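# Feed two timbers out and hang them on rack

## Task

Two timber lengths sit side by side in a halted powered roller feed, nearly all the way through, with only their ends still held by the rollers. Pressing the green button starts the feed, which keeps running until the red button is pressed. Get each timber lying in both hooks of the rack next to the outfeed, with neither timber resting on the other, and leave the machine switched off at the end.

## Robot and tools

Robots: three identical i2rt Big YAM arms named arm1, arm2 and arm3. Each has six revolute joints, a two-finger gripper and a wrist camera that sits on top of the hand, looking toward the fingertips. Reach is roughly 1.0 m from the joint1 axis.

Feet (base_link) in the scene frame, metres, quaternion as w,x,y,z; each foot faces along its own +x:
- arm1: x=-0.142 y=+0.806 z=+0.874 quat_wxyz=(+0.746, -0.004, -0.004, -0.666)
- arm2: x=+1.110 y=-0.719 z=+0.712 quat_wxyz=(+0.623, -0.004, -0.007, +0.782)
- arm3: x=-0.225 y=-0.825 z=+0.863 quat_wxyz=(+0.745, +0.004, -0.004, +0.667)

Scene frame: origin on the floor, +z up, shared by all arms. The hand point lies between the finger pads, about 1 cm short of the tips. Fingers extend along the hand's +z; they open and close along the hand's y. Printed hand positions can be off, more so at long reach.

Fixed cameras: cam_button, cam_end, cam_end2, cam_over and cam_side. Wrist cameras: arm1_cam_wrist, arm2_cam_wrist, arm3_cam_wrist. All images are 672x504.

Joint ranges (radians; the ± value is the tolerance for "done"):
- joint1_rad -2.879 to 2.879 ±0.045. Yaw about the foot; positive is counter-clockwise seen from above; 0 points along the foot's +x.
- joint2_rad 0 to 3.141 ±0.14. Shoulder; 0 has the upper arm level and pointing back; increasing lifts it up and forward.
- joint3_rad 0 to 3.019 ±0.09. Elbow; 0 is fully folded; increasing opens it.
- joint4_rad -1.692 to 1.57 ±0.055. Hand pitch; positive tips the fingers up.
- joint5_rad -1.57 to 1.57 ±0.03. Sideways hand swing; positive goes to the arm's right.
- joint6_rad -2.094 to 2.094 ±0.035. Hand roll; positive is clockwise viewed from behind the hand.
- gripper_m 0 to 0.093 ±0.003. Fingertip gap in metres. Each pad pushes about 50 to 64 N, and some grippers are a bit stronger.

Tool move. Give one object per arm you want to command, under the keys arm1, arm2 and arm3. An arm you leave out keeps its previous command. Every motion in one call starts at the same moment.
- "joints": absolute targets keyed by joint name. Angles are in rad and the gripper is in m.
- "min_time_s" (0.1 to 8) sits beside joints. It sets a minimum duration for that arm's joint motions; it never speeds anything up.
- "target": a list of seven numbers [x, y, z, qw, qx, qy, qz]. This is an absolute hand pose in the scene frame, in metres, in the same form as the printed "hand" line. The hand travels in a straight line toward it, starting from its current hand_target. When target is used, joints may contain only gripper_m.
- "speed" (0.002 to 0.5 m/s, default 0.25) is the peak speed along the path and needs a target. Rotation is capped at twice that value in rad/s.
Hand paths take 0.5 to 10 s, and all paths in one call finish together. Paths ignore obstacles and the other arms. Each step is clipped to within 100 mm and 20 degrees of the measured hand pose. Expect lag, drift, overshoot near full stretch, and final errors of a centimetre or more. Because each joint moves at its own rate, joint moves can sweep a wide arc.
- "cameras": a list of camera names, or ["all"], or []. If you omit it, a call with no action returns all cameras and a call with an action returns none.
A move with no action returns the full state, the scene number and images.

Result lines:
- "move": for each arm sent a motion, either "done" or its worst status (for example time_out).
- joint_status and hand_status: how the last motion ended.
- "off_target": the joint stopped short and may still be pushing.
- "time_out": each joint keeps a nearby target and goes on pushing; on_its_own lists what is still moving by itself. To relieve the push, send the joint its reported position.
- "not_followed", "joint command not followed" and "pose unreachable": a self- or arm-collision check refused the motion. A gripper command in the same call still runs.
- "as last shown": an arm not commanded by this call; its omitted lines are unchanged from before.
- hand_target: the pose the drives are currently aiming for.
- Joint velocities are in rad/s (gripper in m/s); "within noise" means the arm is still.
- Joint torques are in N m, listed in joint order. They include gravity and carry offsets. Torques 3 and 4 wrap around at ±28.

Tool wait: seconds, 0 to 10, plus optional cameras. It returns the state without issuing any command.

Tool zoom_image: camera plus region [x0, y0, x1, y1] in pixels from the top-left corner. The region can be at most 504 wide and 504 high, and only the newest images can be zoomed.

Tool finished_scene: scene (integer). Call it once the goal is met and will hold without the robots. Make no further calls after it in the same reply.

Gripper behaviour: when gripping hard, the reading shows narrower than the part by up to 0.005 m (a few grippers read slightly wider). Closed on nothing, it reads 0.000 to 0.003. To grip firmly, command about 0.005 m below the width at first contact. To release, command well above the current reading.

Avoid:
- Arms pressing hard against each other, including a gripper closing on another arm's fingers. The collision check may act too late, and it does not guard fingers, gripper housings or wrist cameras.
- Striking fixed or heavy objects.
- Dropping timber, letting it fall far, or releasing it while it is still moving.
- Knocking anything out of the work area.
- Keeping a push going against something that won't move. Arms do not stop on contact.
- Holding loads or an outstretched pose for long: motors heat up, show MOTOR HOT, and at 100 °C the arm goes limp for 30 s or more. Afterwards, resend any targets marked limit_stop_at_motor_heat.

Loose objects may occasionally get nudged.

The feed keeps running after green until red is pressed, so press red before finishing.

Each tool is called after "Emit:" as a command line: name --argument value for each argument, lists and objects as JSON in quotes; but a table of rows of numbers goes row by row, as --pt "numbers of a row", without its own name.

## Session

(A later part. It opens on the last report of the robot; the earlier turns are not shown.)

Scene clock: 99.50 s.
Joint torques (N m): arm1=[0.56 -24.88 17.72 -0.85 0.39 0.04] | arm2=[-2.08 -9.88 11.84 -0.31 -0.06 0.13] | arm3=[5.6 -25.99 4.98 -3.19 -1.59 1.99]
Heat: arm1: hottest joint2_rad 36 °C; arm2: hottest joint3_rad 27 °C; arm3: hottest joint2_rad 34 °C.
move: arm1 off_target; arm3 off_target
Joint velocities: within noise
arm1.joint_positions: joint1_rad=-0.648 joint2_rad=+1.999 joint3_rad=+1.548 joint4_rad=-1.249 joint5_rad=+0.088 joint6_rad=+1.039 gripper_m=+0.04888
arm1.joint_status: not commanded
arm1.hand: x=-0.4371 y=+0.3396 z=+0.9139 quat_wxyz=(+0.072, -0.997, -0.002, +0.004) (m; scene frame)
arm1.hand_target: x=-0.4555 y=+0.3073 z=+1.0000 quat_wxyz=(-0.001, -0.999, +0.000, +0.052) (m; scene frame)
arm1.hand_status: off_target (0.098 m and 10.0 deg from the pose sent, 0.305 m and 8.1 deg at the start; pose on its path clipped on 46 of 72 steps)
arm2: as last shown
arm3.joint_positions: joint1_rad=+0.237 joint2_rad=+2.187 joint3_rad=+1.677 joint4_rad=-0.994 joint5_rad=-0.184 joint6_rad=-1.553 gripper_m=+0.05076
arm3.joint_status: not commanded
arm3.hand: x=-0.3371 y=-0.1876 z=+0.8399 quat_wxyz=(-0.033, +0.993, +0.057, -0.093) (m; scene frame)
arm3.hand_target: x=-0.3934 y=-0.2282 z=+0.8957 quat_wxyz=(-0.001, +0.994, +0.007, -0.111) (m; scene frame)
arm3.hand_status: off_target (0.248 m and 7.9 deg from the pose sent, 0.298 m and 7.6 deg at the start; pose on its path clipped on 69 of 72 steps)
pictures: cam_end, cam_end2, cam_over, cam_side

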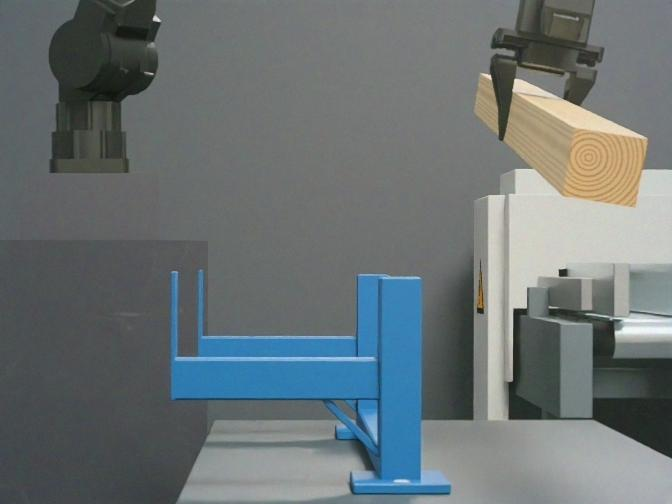

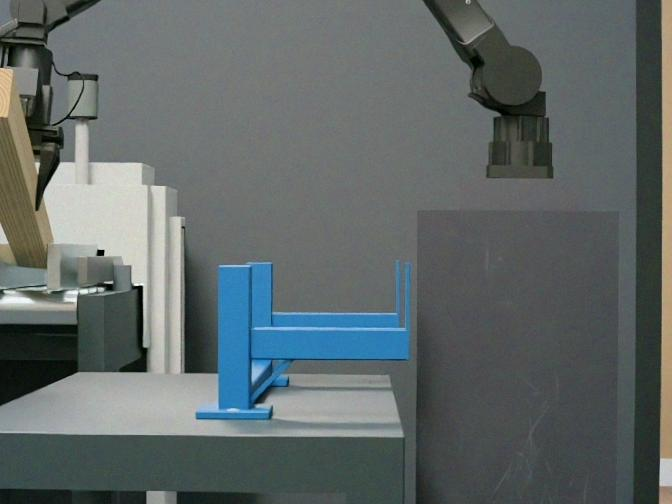

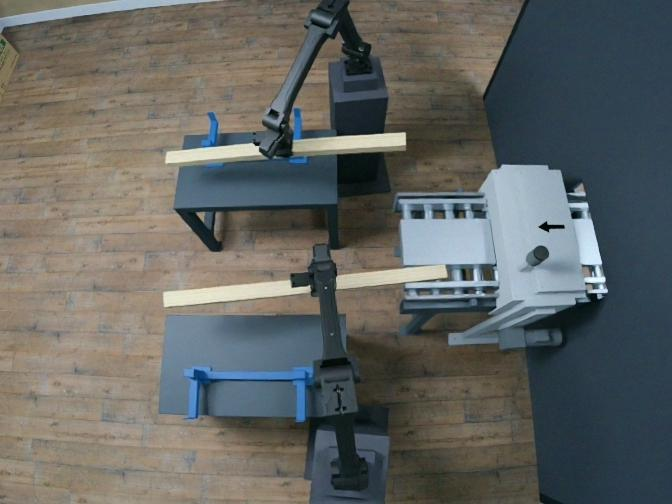

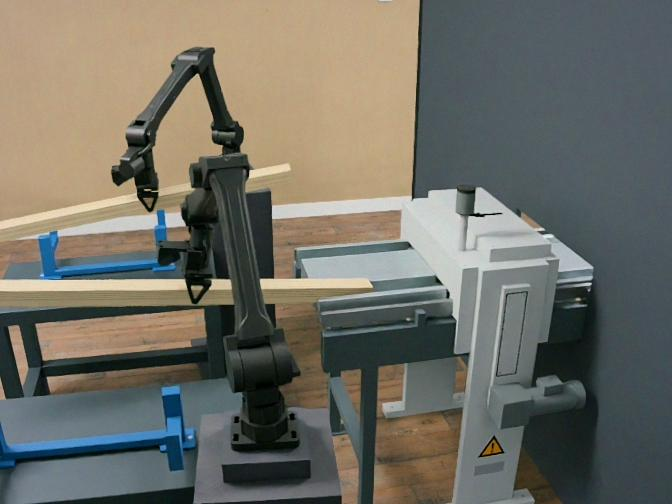

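Emit:
move --arm1 '{"target":[-0.595,0.50,1.0,0.05,0.994,0,-0.087],"speed":0.12}' --arm3 '{"target":[-0.37,-0.125,0.98,-0.03,1,0,0],"speed":0.12}' --cameras '["cam_over","cam_side","cam_end","cam_end2"]'

Scene clock: 110.97 s.
Joint torques (N m): arm1=[0.73 -21.95 12.75 1.09 0.12 -0.06] | arm2=[-2.14 -9.93 11.84 -0.31 -0.07 0.13] | arm3=[-2.32 -24.41 16.62 -0.1 -0.32 0.03]
Heat: arm1: hottest joint2_rad 36 °C; arm2: hottest joint3_rad 28 °C; arm3: hottest joint2_rad 34 °C.
move: arm1 off_target; arm3 off_target
Joint velocities: within noise
arm1.joint_positions: joint1_rad=-1.078 joint2_rad=+1.790 joint3_rad=+1.306 joint4_rad=-1.043 joint5_rad=+0.025 joint6_rad=+0.609 gripper_m=+0.04888
arm1.joint_status: not commanded
arm1.hand: x=-0.5716 y=+0.5154 z=+0.9365 quat_wxyz=(-0.008, -1.000, +0.002, +0.025) (m; scene frame)
arm1.hand_target: x=-0.5920 y=+0.5022 z=+0.9995 quat_wxyz=(-0.050, -0.995, +0.000, +0.087) (m; scene frame)
arm1.hand_status: off_target (0.069 m and 8.6 deg from the pose sent, 0.241 m and 17.0 deg at the start)
arm2: as last shown
arm3.joint_positions: joint1_rad=+0.322 joint2_rad=+2.318 joint3_rad=+2.070 joint4_rad=-1.440 joint5_rad=+0.014 joint6_rad=-1.364 gripper_m=+0.05083
arm3.joint_status: not commanded
arm3.hand: x=-0.3628 y=-0.1690 z=+0.8933 quat_wxyz=(+0.049, +0.999, +0.003, +0.019) (m; scene frame)
arm3.hand_target: x=-0.3679 y=-0.1346 z=+0.9808 quat_wxyz=(-0.031, +1.000, +0.000, +0.000) (m; scene frame)
arm3.hand_status: off_target (0.098 m and 9.3 deg from the pose sent, 0.157 m and 12.6 deg at the start; pose on its path clipped on 55 of 115 steps)
pictures: cam_end, cam_end2, cam_over, cam_side

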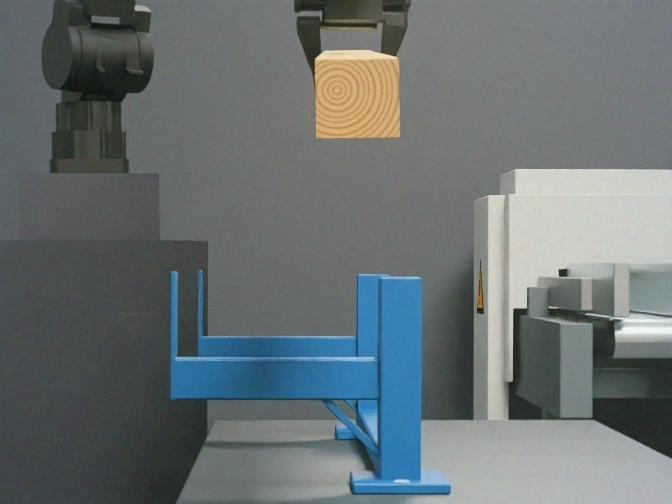

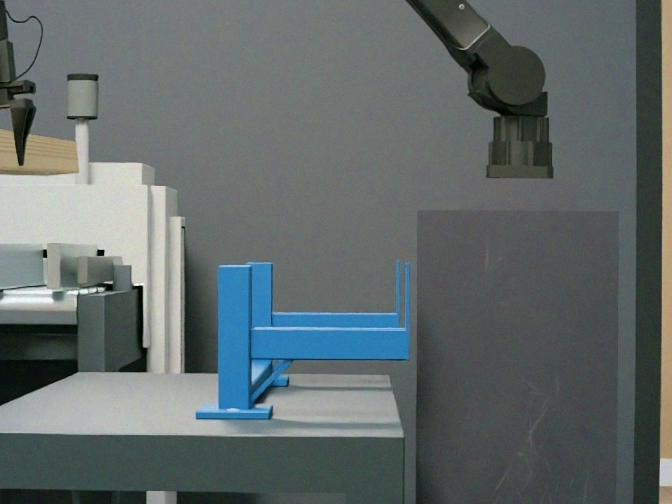

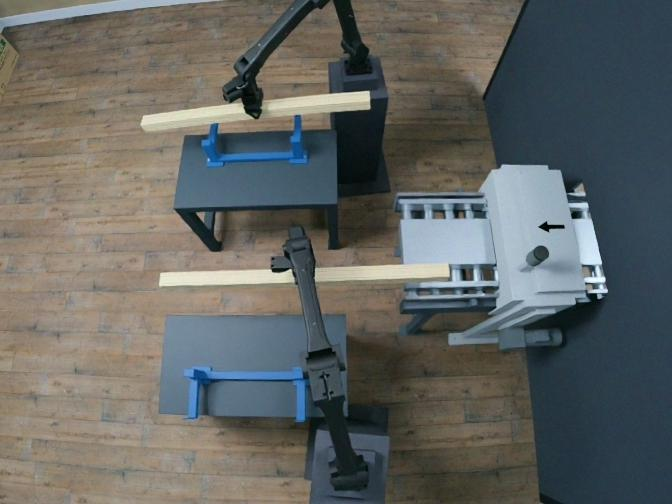

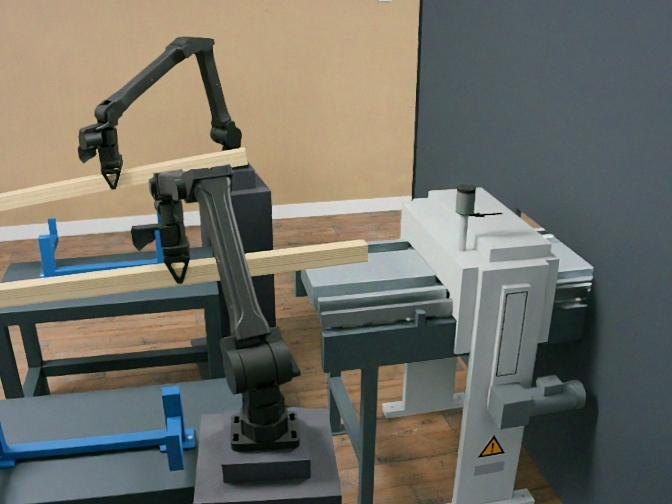

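Emit:
move --arm1 '{"target":[-0.62,0.555,0.90,0.03,0.991,0,-0.13],"speed":0.15}' --arm3 '{"target":[-0.53,-0.33,1.01,-0.04,1,0,0],"speed":0.2}'

Emit:
move --arm1 '{"target":[-0.62,0.557,0.82,0.03,0.991,0,-0.13],"speed":0.12}' --arm3 '{"target":[-0.645,-0.565,1.0,-0.04,1,0,0],"speed":0.2}' --cameras '["cam_over","cam_side","cam_end","cam_end2","arm1_cam_wrist"]'

Scene clock: 129.07 s.
Joint torques (N m): arm1=[-0.09 -19.14 11.33 1.55 0.33 -0.05] | arm2=[-2.14 -9.93 11.84 -0.31 -0.06 0.13] | arm3=[-2.49 -21.95 11.03 0.14 -0.31 0.1]
Heat: arm1: hottest joint2_rad 36 °C; arm2: hottest joint3_rad 29 °C; arm3: hottest joint3_rad 42 °C.
move: arm1 off_target; arm3 off_target
Joint velocities: within noise
arm1.joint_positions: joint1_rad=-1.165 joint2_rad=+1.838 joint3_rad=+1.113 joint4_rad=-0.718 joint5_rad=+0.078 joint6_rad=+0.507 gripper_m=+0.04888
arm1.joint_status: not commanded
arm1.hand: x=-0.5870 y=+0.5682 z=+0.8549 quat_wxyz=(-0.003, -0.997, -0.003, +0.074) (m; scene frame)
arm1.hand_target: x=-0.6177 y=+0.5561 z=+0.9009 quat_wxyz=(-0.030, -0.991, +0.000, +0.130) (m; scene frame)
arm1.hand_status: off_target (0.057 m and 7.2 deg from the pose sent, 0.072 m and 12.4 deg at the start)
arm2: as last shown
arm3.joint_positions: joint1_rad=+0.680 joint2_rad=+1.945 joint3_rad=+1.582 joint4_rad=-1.272 joint5_rad=+0.039 joint6_rad=-1.015 gripper_m=+0.05083
arm3.joint_status: not commanded
arm3.hand: x=-0.5232 y=-0.3465 z=+0.9437 quat_wxyz=(+0.010, +0.999, +0.007, +0.034) (m; scene frame)
arm3.hand_target: x=-0.5283 y=-0.3328 z=+1.0084 quat_wxyz=(-0.040, +0.999, +0.000, +0.000) (m; scene frame)
arm3.hand_status: off_target (0.069 m and 7.0 deg from the pose sent, 0.260 m and 10.4 deg at the start; pose on its path clipped on 30 of 72 steps)
pictures: none

Scene clock: 131.47 s.
Joint torques (N m): arm1=[-0.15 -19.37 9.36 1.69 0.29 -0.07] | arm2=[-2.14 -9.93 11.84 -0.32 -0.06 0.13] | arm3=[-2.49 -18.55 10.65 0.57 -0.03 0.11]
Heat: arm1: hottest joint2_rad 36 °C; arm2: hottest joint3_rad 29 °C; arm3: hottest joint3_rad 41 °C.
move: arm1 off_target; arm3 off_target
Joint velocities: within noise
arm1.joint_positions: joint1_rad=-1.167 joint2_rad=+1.975 joint3_rad=+1.065 joint4_rad=-0.523 joint5_rad=+0.078 joint6_rad=+0.502 gripper_m=+0.04888
arm1.joint_status: not commanded
arm1.hand: x=-0.5846 y=+0.5700 z=+0.7810 quat_wxyz=(-0.005, -0.997, -0.004, +0.078) (m; scene frame)
arm1.hand_target: x=-0.6182 y=+0.5579 z=+0.8208 quat_wxyz=(-0.030, -0.991, +0.000, +0.130) (m; scene frame)
arm1.hand_status: off_target (0.054 m and 6.6 deg from the pose sent, 0.049 m and 7.2 deg at the start)
arm2: as last shown
arm3.joint_positions: joint1_rad=+1.153 joint2_rad=+1.739 joint3_rad=+1.289 joint4_rad=-1.217 joint5_rad=+0.056 joint6_rad=-0.543 gripper_m=+0.05083
arm3.joint_status: not commanded
arm3.hand: x=-0.6277 y=-0.5789 z=+0.9454 quat_wxyz=(-0.006, +0.998, +0.008, +0.056) (m; scene frame)
arm3.hand_target: x=-0.6424 y=-0.5664 z=+0.9991 quat_wxyz=(-0.040, +0.999, +0.000, +0.000) (m; scene frame)
arm3.hand_status: off_target (0.059 m and 7.5 deg from the pose sent, 0.256 m and 7.0 deg at the start)
pictures: arm1_cam_wrist, cam_end, cam_end2, cam_over, cam_side

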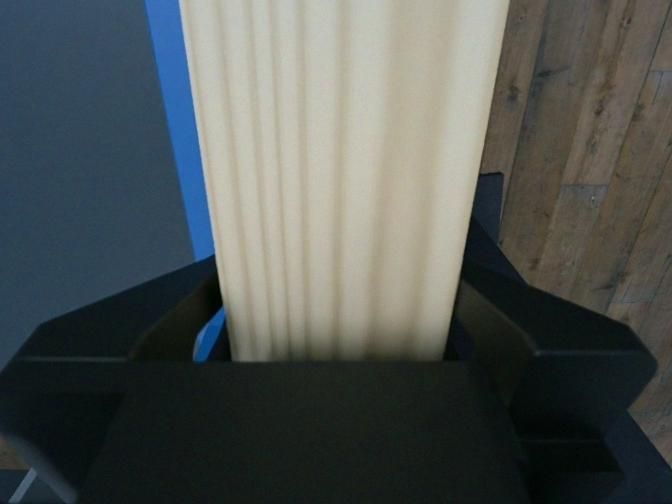

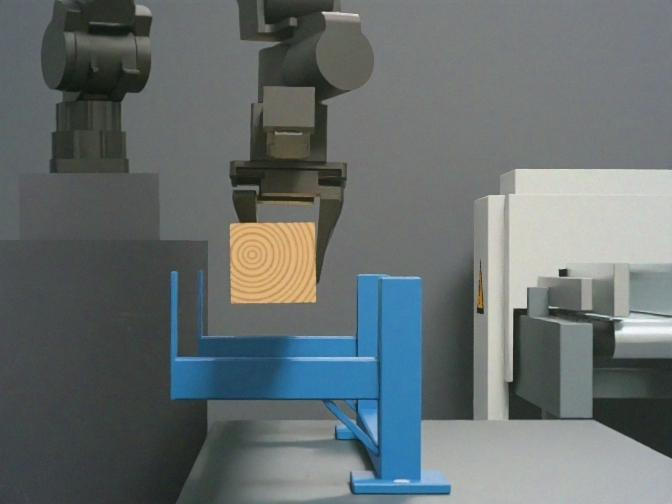

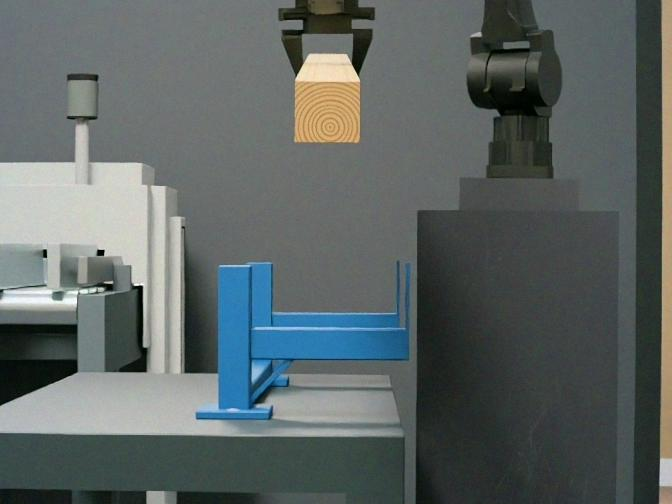

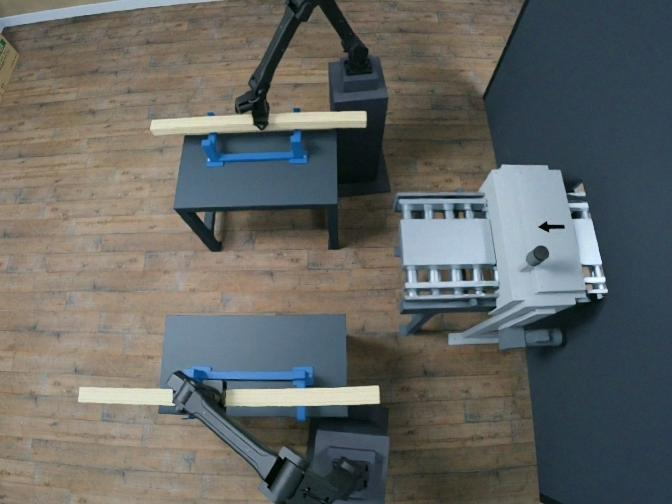

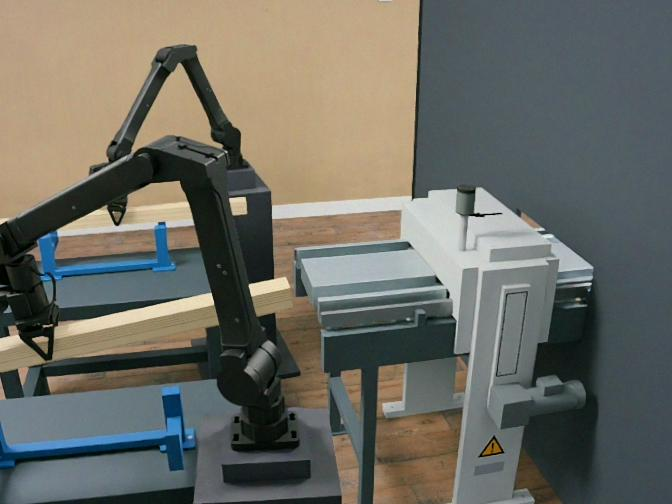

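Emit:
move --arm1 '{"target":[-0.62,0.557,0.768,0.02,0.992,0,-0.12],"speed":0.1}' --arm3 '{"target":[-0.645,-0.573,0.88,-0.03,0.996,0,-0.08],"speed":0.15}'

Emit:
move --arm1 '{"target":[-0.615,0.558,0.742,0.01,0.993,0,-0.11],"speed":0.06}' --arm3 '{"target":[-0.645,-0.575,0.80,-0.02,0.996,0,-0.08],"speed":0.12}' --cameras '["cam_over","cam_side","cam_end","cam_end2"]'

Scene clock: 144.67 s.
Joint torques (N m): arm1=[-0.03 -19.14 9.28 1.42 0.29 -0.05] | arm2=[-2.14 -9.88 11.84 -0.32 -0.06 0.13] | arm3=[-2.61 -15.44 9.2 1.28 -0.41 -0.04]
Heat: arm1: hottest joint2_rad 33 °C; arm2: hottest joint3_rad 30 °C; arm3: hottest joint3_rad 41 °C.
move: arm1 off_target; arm3 off_target
Joint velocities: within noise
arm1.joint_positions: joint1_rad=-1.168 joint2_rad=+2.081 joint3_rad=+1.065 joint4_rad=-0.441 joint5_rad=+0.086 joint6_rad=+0.502 gripper_m=+0.04888
arm1.joint_status: not commanded
arm1.hand: x=-0.5798 y=+0.5739 z=+0.7332 quat_wxyz=(+0.004, -0.998, -0.004, +0.070) (m; scene frame)
arm1.hand_target: x=-0.6181 y=+0.5582 z=+0.7695 quat_wxyz=(-0.020, -0.993, +0.000, +0.120) (m; scene frame)
arm1.hand_status: off_target (0.056 m and 6.4 deg from the pose sent, 0.040 m and 5.1 deg at the start)
arm2: as last shown
arm3.joint_positions: joint1_rad=+1.136 joint2_rad=+1.777 joint3_rad=+1.024 joint4_rad=-0.766 joint5_rad=-0.035 joint6_rad=-0.543 gripper_m=+0.05083
arm3.joint_status: not commanded
arm3.hand: x=-0.6187 y=-0.5924 z=+0.8438 quat_wxyz=(-0.004, +1.000, -0.001, -0.031) (m; scene frame)
arm3.hand_target: x=-0.6434 y=-0.5739 z=+0.8808 quat_wxyz=(-0.030, +0.996, +0.000, -0.080) (m; scene frame)
arm3.hand_status: off_target (0.049 m and 6.4 deg from the pose sent, 0.068 m and 15.8 deg at the start)
pictures: none

Scene clock: 146.23 s.
Joint torques (N m): arm1=[0.32 -16.21 9.96 1.18 0.27 0] | arm2=[-2.08 -9.93 11.85 -0.31 -0.06 0.13] | arm3=[-2.73 -15.91 7.56 1.33 -0.45 -0.05]
Heat: arm1: hottest joint2_rad 33 °C; arm2: hottest joint3_rad 30 °C; arm3: hottest joint3_rad 41 °C.
move: arm1 off_target; arm3 off_target
Joint velocities: within noise
arm1.joint_positions: joint1_rad=-1.168 joint2_rad=+2.102 joint3_rad=+1.065 joint4_rad=-0.415 joint5_rad=+0.095 joint6_rad=+0.502 gripper_m=+0.04888
arm1.joint_status: not commanded
arm1.hand: x=-0.5809 y=+0.5749 z=+0.7239 quat_wxyz=(+0.007, -0.997, -0.004, +0.074) (m; scene frame)
arm1.hand_target: x=-0.6136 y=+0.5588 z=+0.7437 quat_wxyz=(-0.010, -0.994, +0.000, +0.110) (m; scene frame)
arm1.hand_status: off_target (0.042 m and 4.6 deg from the pose sent, 0.040 m and 5.0 deg at the start)
arm2: as last shown
arm3.joint_positions: joint1_rad=+1.135 joint2_rad=+1.932 joint3_rad=+0.982 joint4_rad=-0.573 joint5_rad=-0.052 joint6_rad=-0.543 gripper_m=+0.05083
arm3.joint_status: not commanded
arm3.hand: x=-0.6166 y=-0.5956 z=+0.7678 quat_wxyz=(+0.004, +0.999, -0.001, -0.034) (m; scene frame)
arm3.hand_target: x=-0.6436 y=-0.5757 z=+0.8006 quat_wxyz=(-0.020, +0.997, +0.000, -0.080) (m; scene frame)
arm3.hand_status: off_target (0.048 m and 6.0 deg from the pose sent, 0.054 m and 5.9 deg at the start)
pictures: cam_end, cam_end2, cam_over, cam_side

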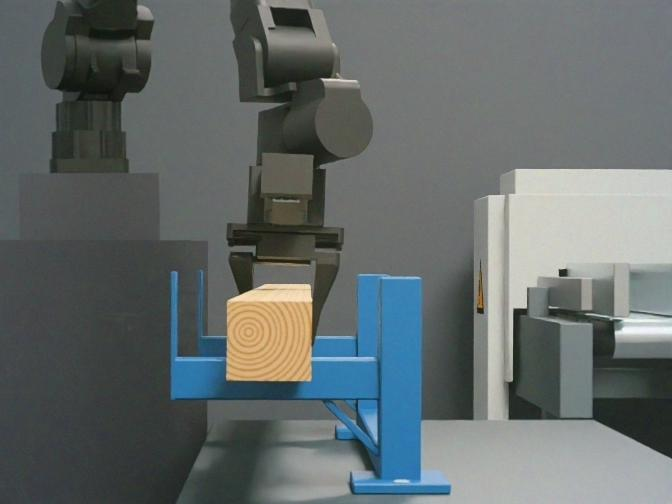

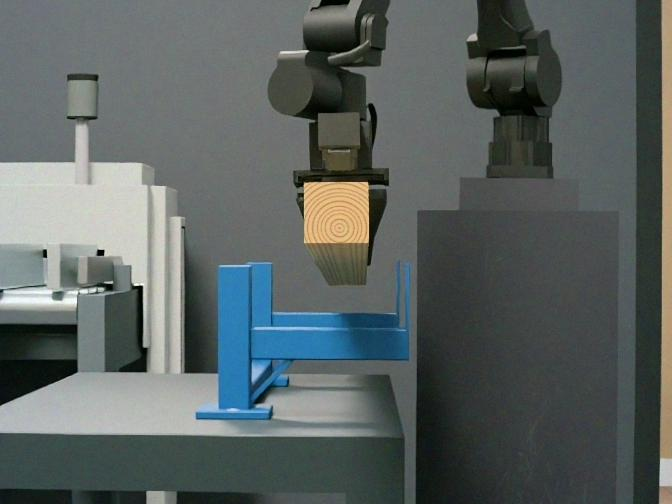

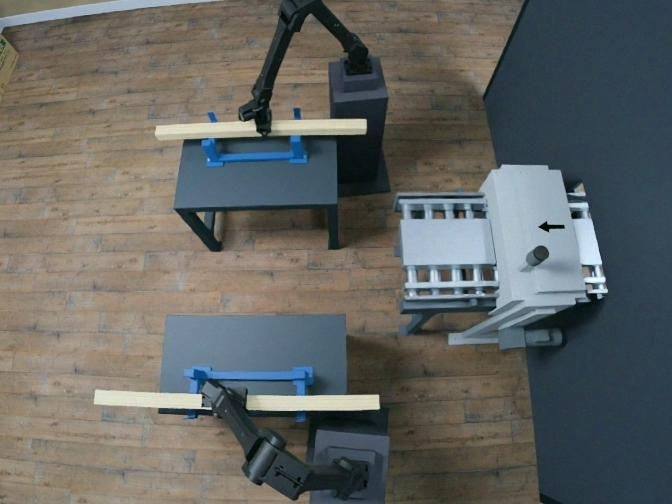

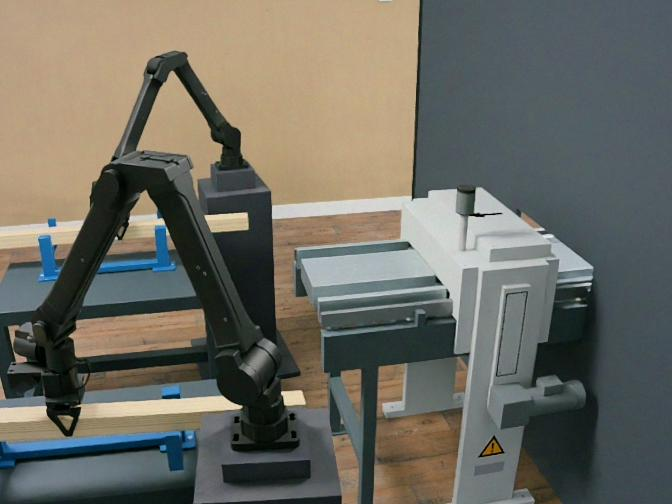

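Emit:
move --arm1 '{"target":[-0.605,0.562,0.717,0.005,0.996,0,-0.09],"speed":0.06}' --arm3 '{"target":[-0.64,-0.577,0.755,-0.01,0.997,0,-0.06],"speed":0.1}'

Emit:
move --arm3 '{"target":[-0.635,-0.58,0.72,0,0.998,0,-0.05],"speed":0.06}' --arm1 '{"target":[-0.60,0.564,0.712,0,0.997,0,-0.08],"speed":0.06}' --cameras '["cam_over","cam_side","cam_end","cam_end2"]'

Scene clock: 156.40 s.
Joint torques (N m): arm1=[0.38 -12.69 10.17 1.58 -0.11 0.03] | arm2=[-2.14 -9.93 11.84 -0.32 -0.06 0.13] | arm3=[-2.67 -17.08 7.39 1.11 -0.38 -0.06]
Heat: arm1: hottest joint2_rad 33 °C; arm2: hottest joint3_rad 31 °C; arm3: hottest joint3_rad 39 °C.
move: arm1 off_target; arm3 off_target
Joint velocities: within noise
arm1.joint_positions: joint1_rad=-1.168 joint2_rad=+2.106 joint3_rad=+1.065 joint4_rad=-0.415 joint5_rad=+0.094 joint6_rad=+0.502 gripper_m=+0.04888
arm1.joint_status: not commanded
arm1.hand: x=-0.5802 y=+0.5751 z=+0.7224 quat_wxyz=(+0.007, -0.997, -0.004, +0.072) (m; scene frame)
arm1.hand_target: x=-0.6037 y=+0.5628 z=+0.7182 quat_wxyz=(-0.005, -0.996, +0.000, +0.090) (m; scene frame)
arm1.hand_status: off_target (0.029 m and 2.5 deg from the pose sent, 0.028 m and 2.3 deg at the start)
arm2: as last shown
arm3.joint_positions: joint1_rad=+1.135 joint2_rad=+2.038 joint3_rad=+0.982 joint4_rad=-0.515 joint5_rad=-0.050 joint6_rad=-0.543 gripper_m=+0.05083
arm3.joint_status: not commanded
arm3.hand: x=-0.6060 y=-0.6011 z=+0.7229 quat_wxyz=(+0.015, +1.000, -0.002, -0.013) (m; scene frame)
arm3.hand_target: x=-0.6384 y=-0.5779 z=+0.7559 quat_wxyz=(-0.010, +0.998, +0.000, -0.060) (m; scene frame)
arm3.hand_status: off_target (0.053 m and 6.2 deg from the pose sent, 0.033 m and 3.4 deg at the start)
pictures: none

Scene clock: 157.73 s.
Joint torques (N m): arm1=[0.56 -12.28 9.47 0.91 -0.08 0.05] | arm2=[-2.14 -9.88 11.84 -0.32 -0.06 0.13] | arm3=[-2.78 -12.22 7.61 1.8 -0.57 -0.08]
Heat: arm1: hottest joint2_rad 33 °C; arm2: hottest joint3_rad 31 °C; arm3: hottest joint3_rad 39 °C.
move: arm1 off_target; arm3 off_target
Joint velocities: within noise
arm1.joint_positions: joint1_rad=-1.168 joint2_rad=+2.112 joint3_rad=+1.078 joint4_rad=-0.415 joint5_rad=+0.093 joint6_rad=+0.502 gripper_m=+0.04888
arm1.joint_status: not commanded
arm1.hand: x=-0.5849 y=+0.5722 z=+0.7223 quat_wxyz=(+0.005, -0.997, -0.004, +0.075) (m; scene frame)
arm1.hand_target: x=-0.5993 y=+0.5645 z=+0.7126 quat_wxyz=(+0.000, -0.997, +0.000, +0.080) (m; scene frame)
arm1.hand_status: off_target (0.020 m and 0.9 deg from the pose sent, 0.025 m and 1.3 deg at the start)
arm2.joint_positions: joint1_rad=-0.061 joint2_rad=+1.339 joint3_rad=+1.116 joint4_rad=-1.406 joint5_rad=-0.013 joint6_rad=+0.168 gripper_m=+0.00051
arm2.joint_status: not commanded
arm2.hand: x=+1.0477 y=-0.3660 z=+0.8961 quat_wxyz=(+0.015, +0.705, -0.709, +0.023) (m; scene frame)
arm2.hand_target: x=+1.0433 y=-0.3512 z=+0.9199 quat_wxyz=(+0.000, +0.707, -0.707, +0.000) (m; scene frame)
arm2.hand_status: not commanded
arm3.joint_positions: joint1_rad=+1.135 joint2_rad=+2.061 joint3_rad=+0.983 joint4_rad=-0.488 joint5_rad=-0.051 joint6_rad=-0.544 gripper_m=+0.05083
arm3.joint_status: not commanded
arm3.hand: x=-0.6063 y=-0.6006 z=+0.7134 quat_wxyz=(+0.015, +1.000, -0.001, -0.015) (m; scene frame)
arm3.hand_target: x=-0.6338 y=-0.5805 z=+0.7218 quat_wxyz=(+0.000, +0.999, +0.000, -0.050) (m; scene frame)
arm3.hand_status: off_target (0.036 m and 4.4 deg from the pose sent, 0.036 m and 4.6 deg at the start)
pictures: cam_end, cam_end2, cam_over, cam_side

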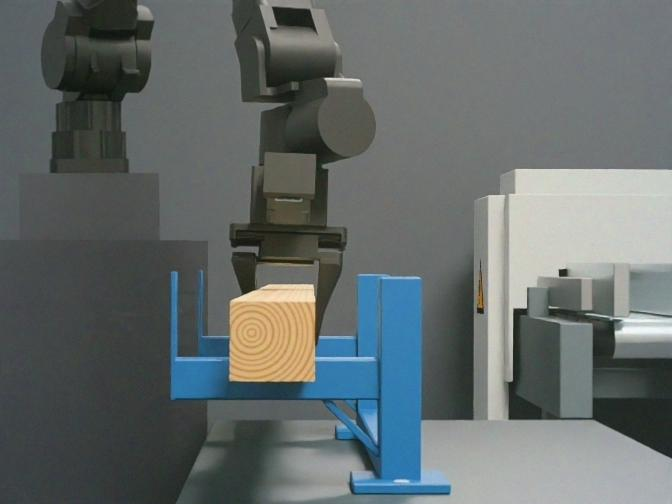

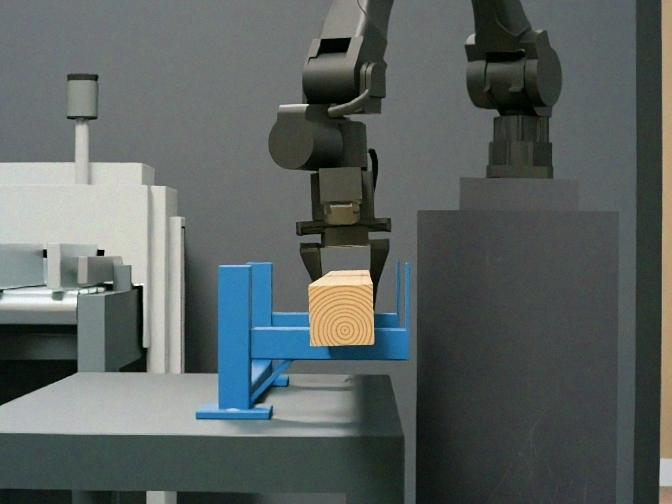

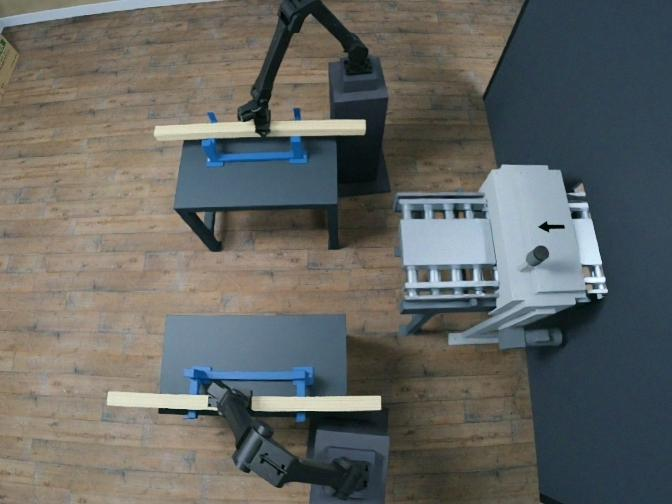

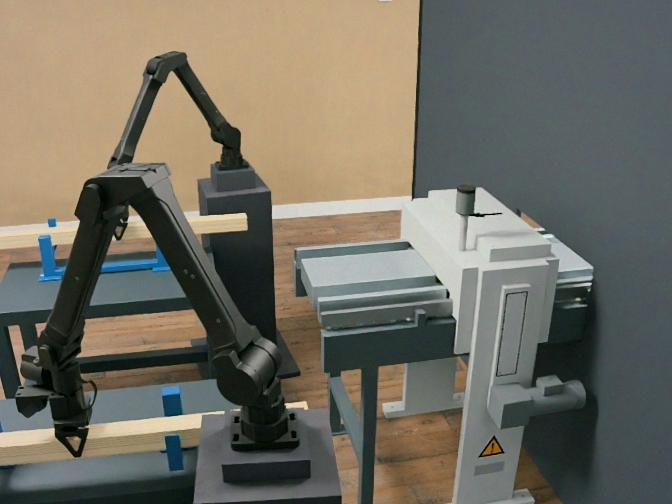

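Emit:
move --arm1 '{"target":[-0.585,0.572,0.715,0,0.997,0,-0.08],"speed":0.1}' --arm3 '{"target":[-0.608,-0.598,0.712,0,1,0,-0.02],"speed":0.1}'

Emit:
move --arm1 '{"joints":{"gripper_m":0.075}}' --arm3 '{"joints":{"gripper_m":0.075}}' --cameras '["cam_over","cam_end","cam_end2"]'

Emit:
move --arm1 '{"target":[-0.573,0.57,0.85,0,0.997,0,-0.08],"speed":0.15}' --arm3 '{"target":[-0.602,-0.594,0.85,0,1,0,-0.02],"speed":0.15}' --cameras '["all"]'

Emit:
zoom_image --camera "cam_over" --region '[60, 60, 440, 440]'

Scene clock: 171.43 s.
Joint torques (N m): arm1=[0.62 -14.45 5.16 1.74 -0.08 0.05] | arm2=[-2.14 -9.93 11.84 -0.32 -0.06 0.13] | arm3=[-2.14 -12.57 4.04 1.47 -0.1 -0.01]
Heat: arm1: hottest joint2_rad 31 °C; arm2: hottest joint3_rad 32 °C; arm3: hottest joint3_rad 37 °C.
move: arm1 done; arm3 done
Joint velocities: within noise
arm1.joint_positions: joint1_rad=-1.168 joint2_rad=+2.110 joint3_rad=+1.071 joint4_rad=-0.406 joint5_rad=+0.093 joint6_rad=+0.503 gripper_m=+0.04888
arm1.joint_status: not commanded
arm1.hand: x=-0.5842 y=+0.5725 z=+0.7221 quat_wxyz=(+0.004, -0.997, -0.003, +0.077) (m; scene frame)
arm1.hand_target: x=-0.5849 y=+0.5721 z=+0.7152 quat_wxyz=(+0.000, -0.997, +0.000, +0.080) (m; scene frame)
arm1.hand_status: done (0.007 m and 0.7 deg from the pose sent, 0.007 m and 0.9 deg at the start)
arm2: as last shown
arm3.joint_positions: joint1_rad=+1.141 joint2_rad=+2.061 joint3_rad=+0.976 joint4_rad=-0.479 joint5_rad=-0.033 joint6_rad=-0.537 gripper_m=+0.05083
arm3.joint_status: not commanded
arm3.hand: x=-0.6050 y=-0.6012 z=+0.7121 quat_wxyz=(+0.006, +1.000, -0.001, -0.011) (m; scene frame)
arm3.hand_target: x=-0.6080 y=-0.5980 z=+0.7121 quat_wxyz=(+0.000, +1.000, +0.000, -0.020) (m; scene frame)
arm3.hand_status: done (0.004 m and 1.2 deg from the pose sent, 0.003 m and 1.8 deg at the start)
pictures: none

Scene clock: 172.03 s.
Joint torques (N m): arm1=[0.5 -14.51 5.18 1.03 -0.04 0.06] | arm2=[-2.14 -9.93 11.84 -0.31 -0.06 0.13] | arm3=[-2.14 -12.57 4.1 1.06 -0.1 -0.02]
Heat: arm1: hottest joint2_rad 31 °C; arm2: hottest joint3_rad 32 °C; arm3: hottest joint3_rad 37 °C.
move: arm1 done; arm3 done
Joint velocities: within noise
arm1.joint_positions: joint1_rad=-1.168 joint2_rad=+2.112 joint3_rad=+1.071 joint4_rad=-0.392 joint5_rad=+0.092 joint6_rad=+0.503 gripper_m=+0.07485
arm1.joint_status: all done
arm1.hand: x=-0.5868 y=+0.5709 z=+0.7218 quat_wxyz=(+0.000, -0.997, -0.003, +0.082) (m; scene frame)
arm1.hand_target: x=-0.5850 y=+0.5721 z=+0.7152 quat_wxyz=(+0.000, -0.997, +0.000, +0.080) (m; scene frame)
arm1.hand_status: not commanded
arm2: as last shown
arm3.joint_positions: joint1_rad=+1.141 joint2_rad=+2.061 joint3_rad=+0.976 joint4_rad=-0.467 joint5_rad=-0.033 joint6_rad=-0.536 gripper_m=+0.07487
arm3.joint_status: all done
arm3.hand: x=-0.6073 y=-0.5998 z=+0.7121 quat_wxyz=(+0.003, +1.000, -0.002, -0.016) (m; scene frame)
arm3.hand_target: x=-0.6080 y=-0.5979 z=+0.7121 quat_wxyz=(+0.000, +1.000, +0.000, -0.020) (m; scene frame)
arm3.hand_status: not commanded
pictures: cam_end, cam_end2, cam_over

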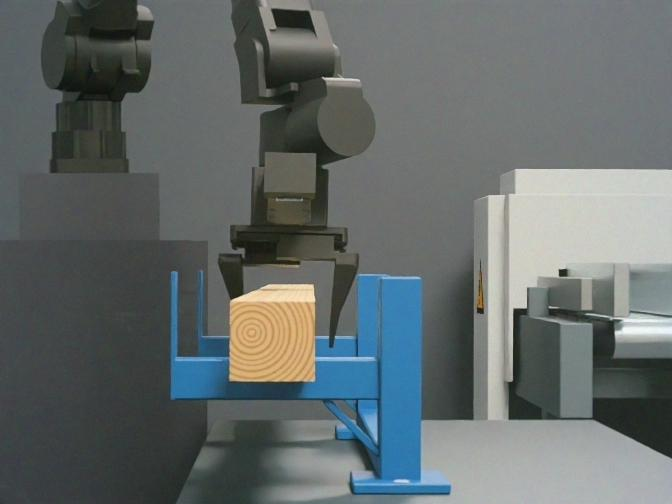

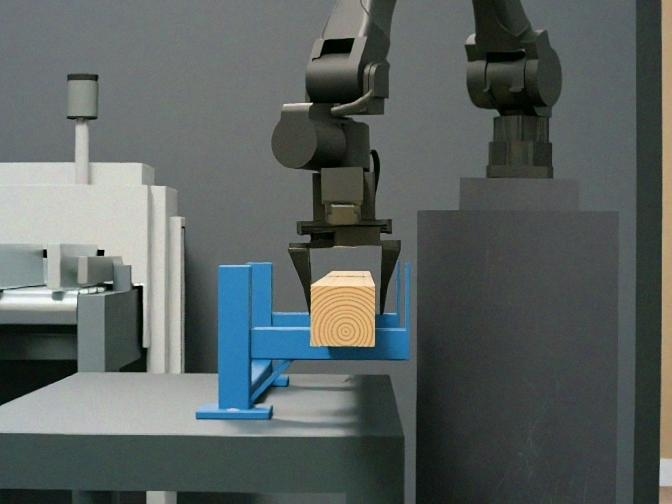

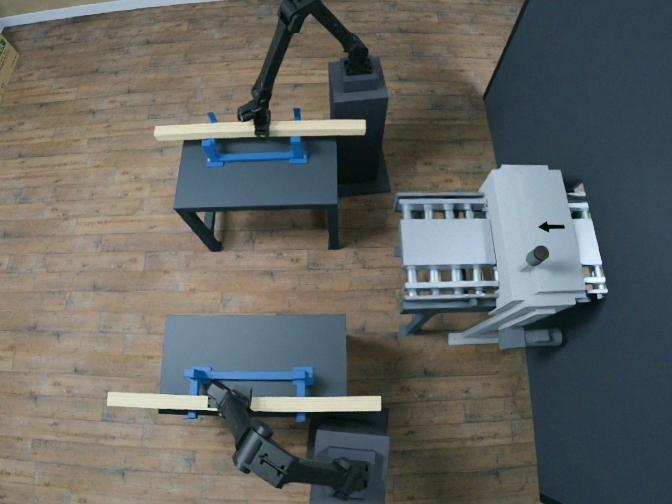

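Scene clock: 173.73 s.
Joint torques (N m): arm1=[1.38 -14.04 8.55 0.09 0.05 0.06] | arm2=[-2.14 -9.88 11.84 -0.31 -0.06 0.13] | arm3=[-2.61 -11.16 8.43 0.35 -0.11 -0.06]
Heat: arm1: hottest joint2_rad 31 °C; arm2: hottest joint3_rad 32 °C; arm3: hottest joint3_rad 37 °C.
move: arm1 done; arm3 off_target
Joint velocities: within noise
arm1.joint_positions: joint1_rad=-1.158 joint2_rad=+1.820 joint3_rad=+1.051 joint4_rad=-0.673 joint5_rad=+0.092 joint6_rad=+0.521 gripper_m=+0.07494
arm1.joint_status: not commanded
arm1.hand: x=-0.5716 y=+0.5758 z=+0.8459 quat_wxyz=(+0.001, -0.997, +0.001, +0.078) (m; scene frame)
arm1.hand_target: x=-0.5729 y=+0.5700 z=+0.8500 quat_wxyz=(+0.000, -0.997, +0.000, +0.080) (m; scene frame)
arm1.hand_status: done (0.007 m and 0.3 deg from the pose sent, 0.129 m and 0.4 deg at the start)
arm2: as last shown
arm3.joint_positions: joint1_rad=+1.130 joint2_rad=+1.749 joint3_rad=+0.969 joint4_rad=-0.788 joint5_rad=-0.033 joint6_rad=-0.550 gripper_m=+0.07496
arm3.joint_status: not commanded
arm3.hand: x=-0.5919 y=-0.6048 z=+0.8398 quat_wxyz=(+0.007, +1.000, -0.001, -0.009) (m; scene frame)
arm3.hand_target: x=-0.6017 y=-0.5941 z=+0.8502 quat_wxyz=(+0.000, +1.000, +0.000, -0.020) (m; scene frame)
arm3.hand_status: off_target (0.018 m and 1.5 deg from the pose sent, 0.138 m and 0.6 deg at the start)
pictures: arm1_cam_wrist, arm2_cam_wrist, arm3_cam_wrist, cam_button, cam_end, cam_end2, cam_over, cam_side

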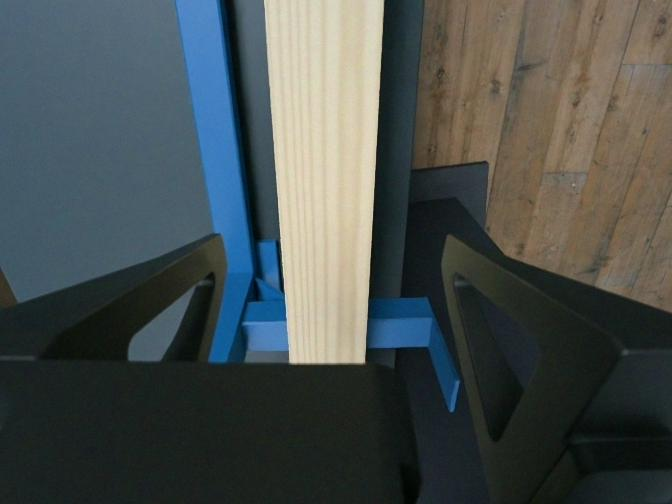

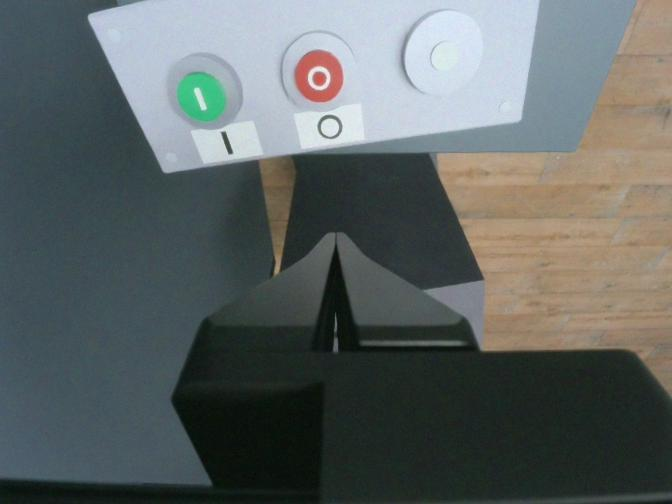

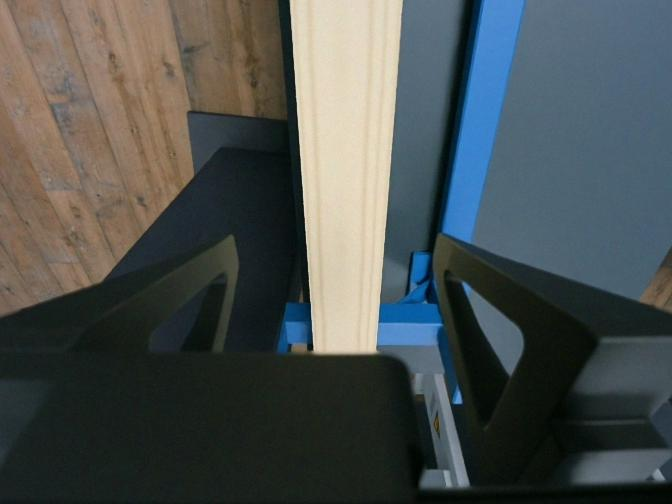

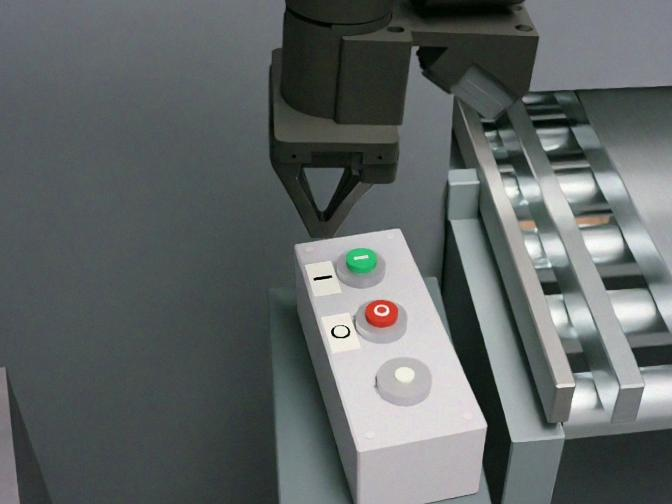

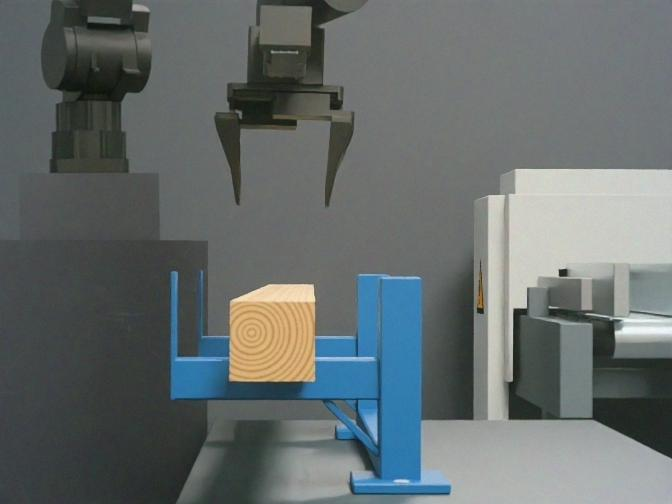

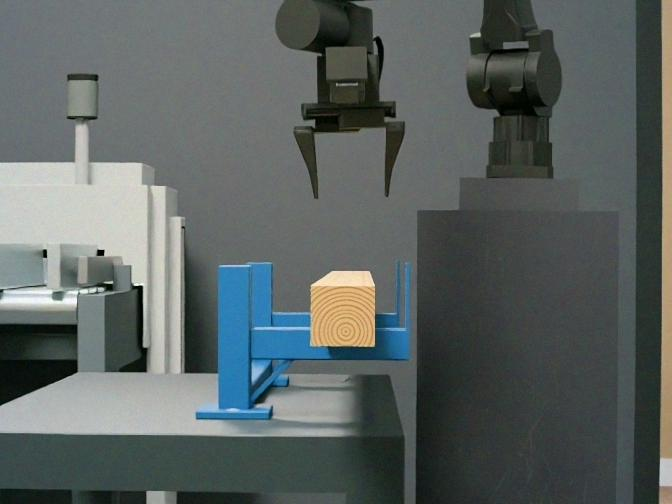

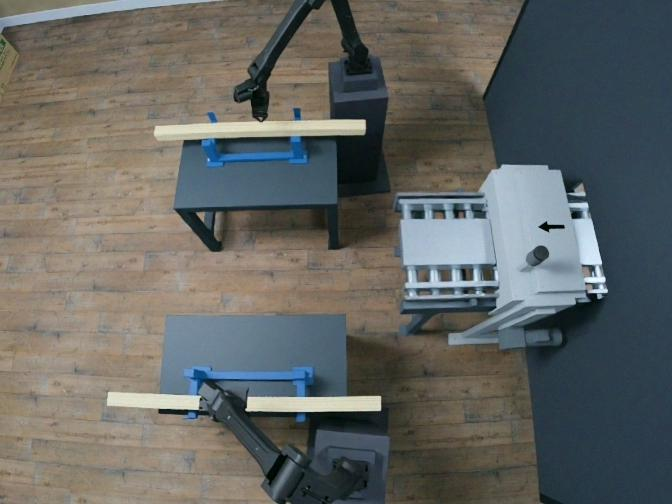

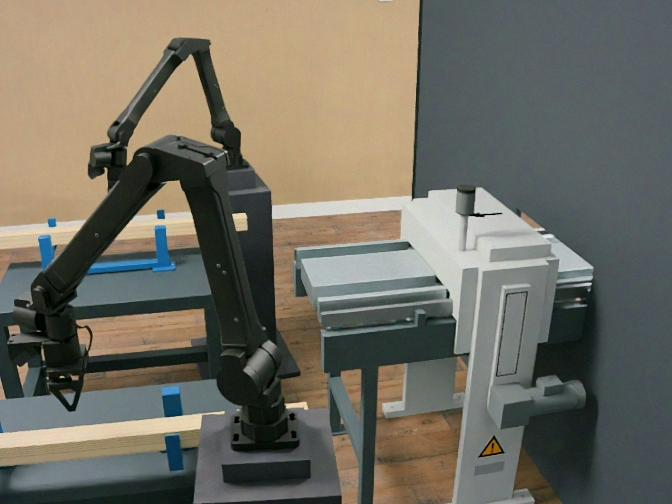

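Scaled by 1.326 from the camera's 672x504 image, which has a finer 960x720 frame.

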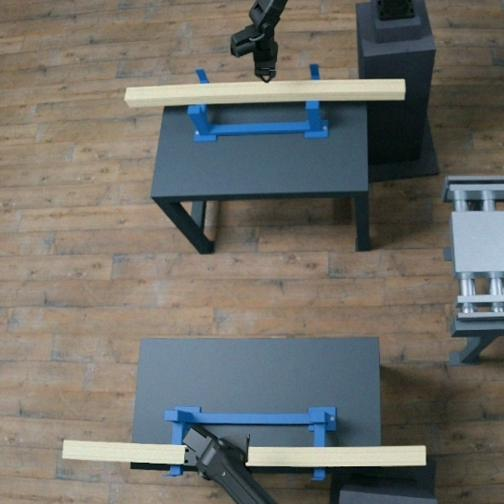

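Both timbers rest in their racks and the feed is stopped.

Emit:
finished_scene --scene 2

The scene is finished: the task was done.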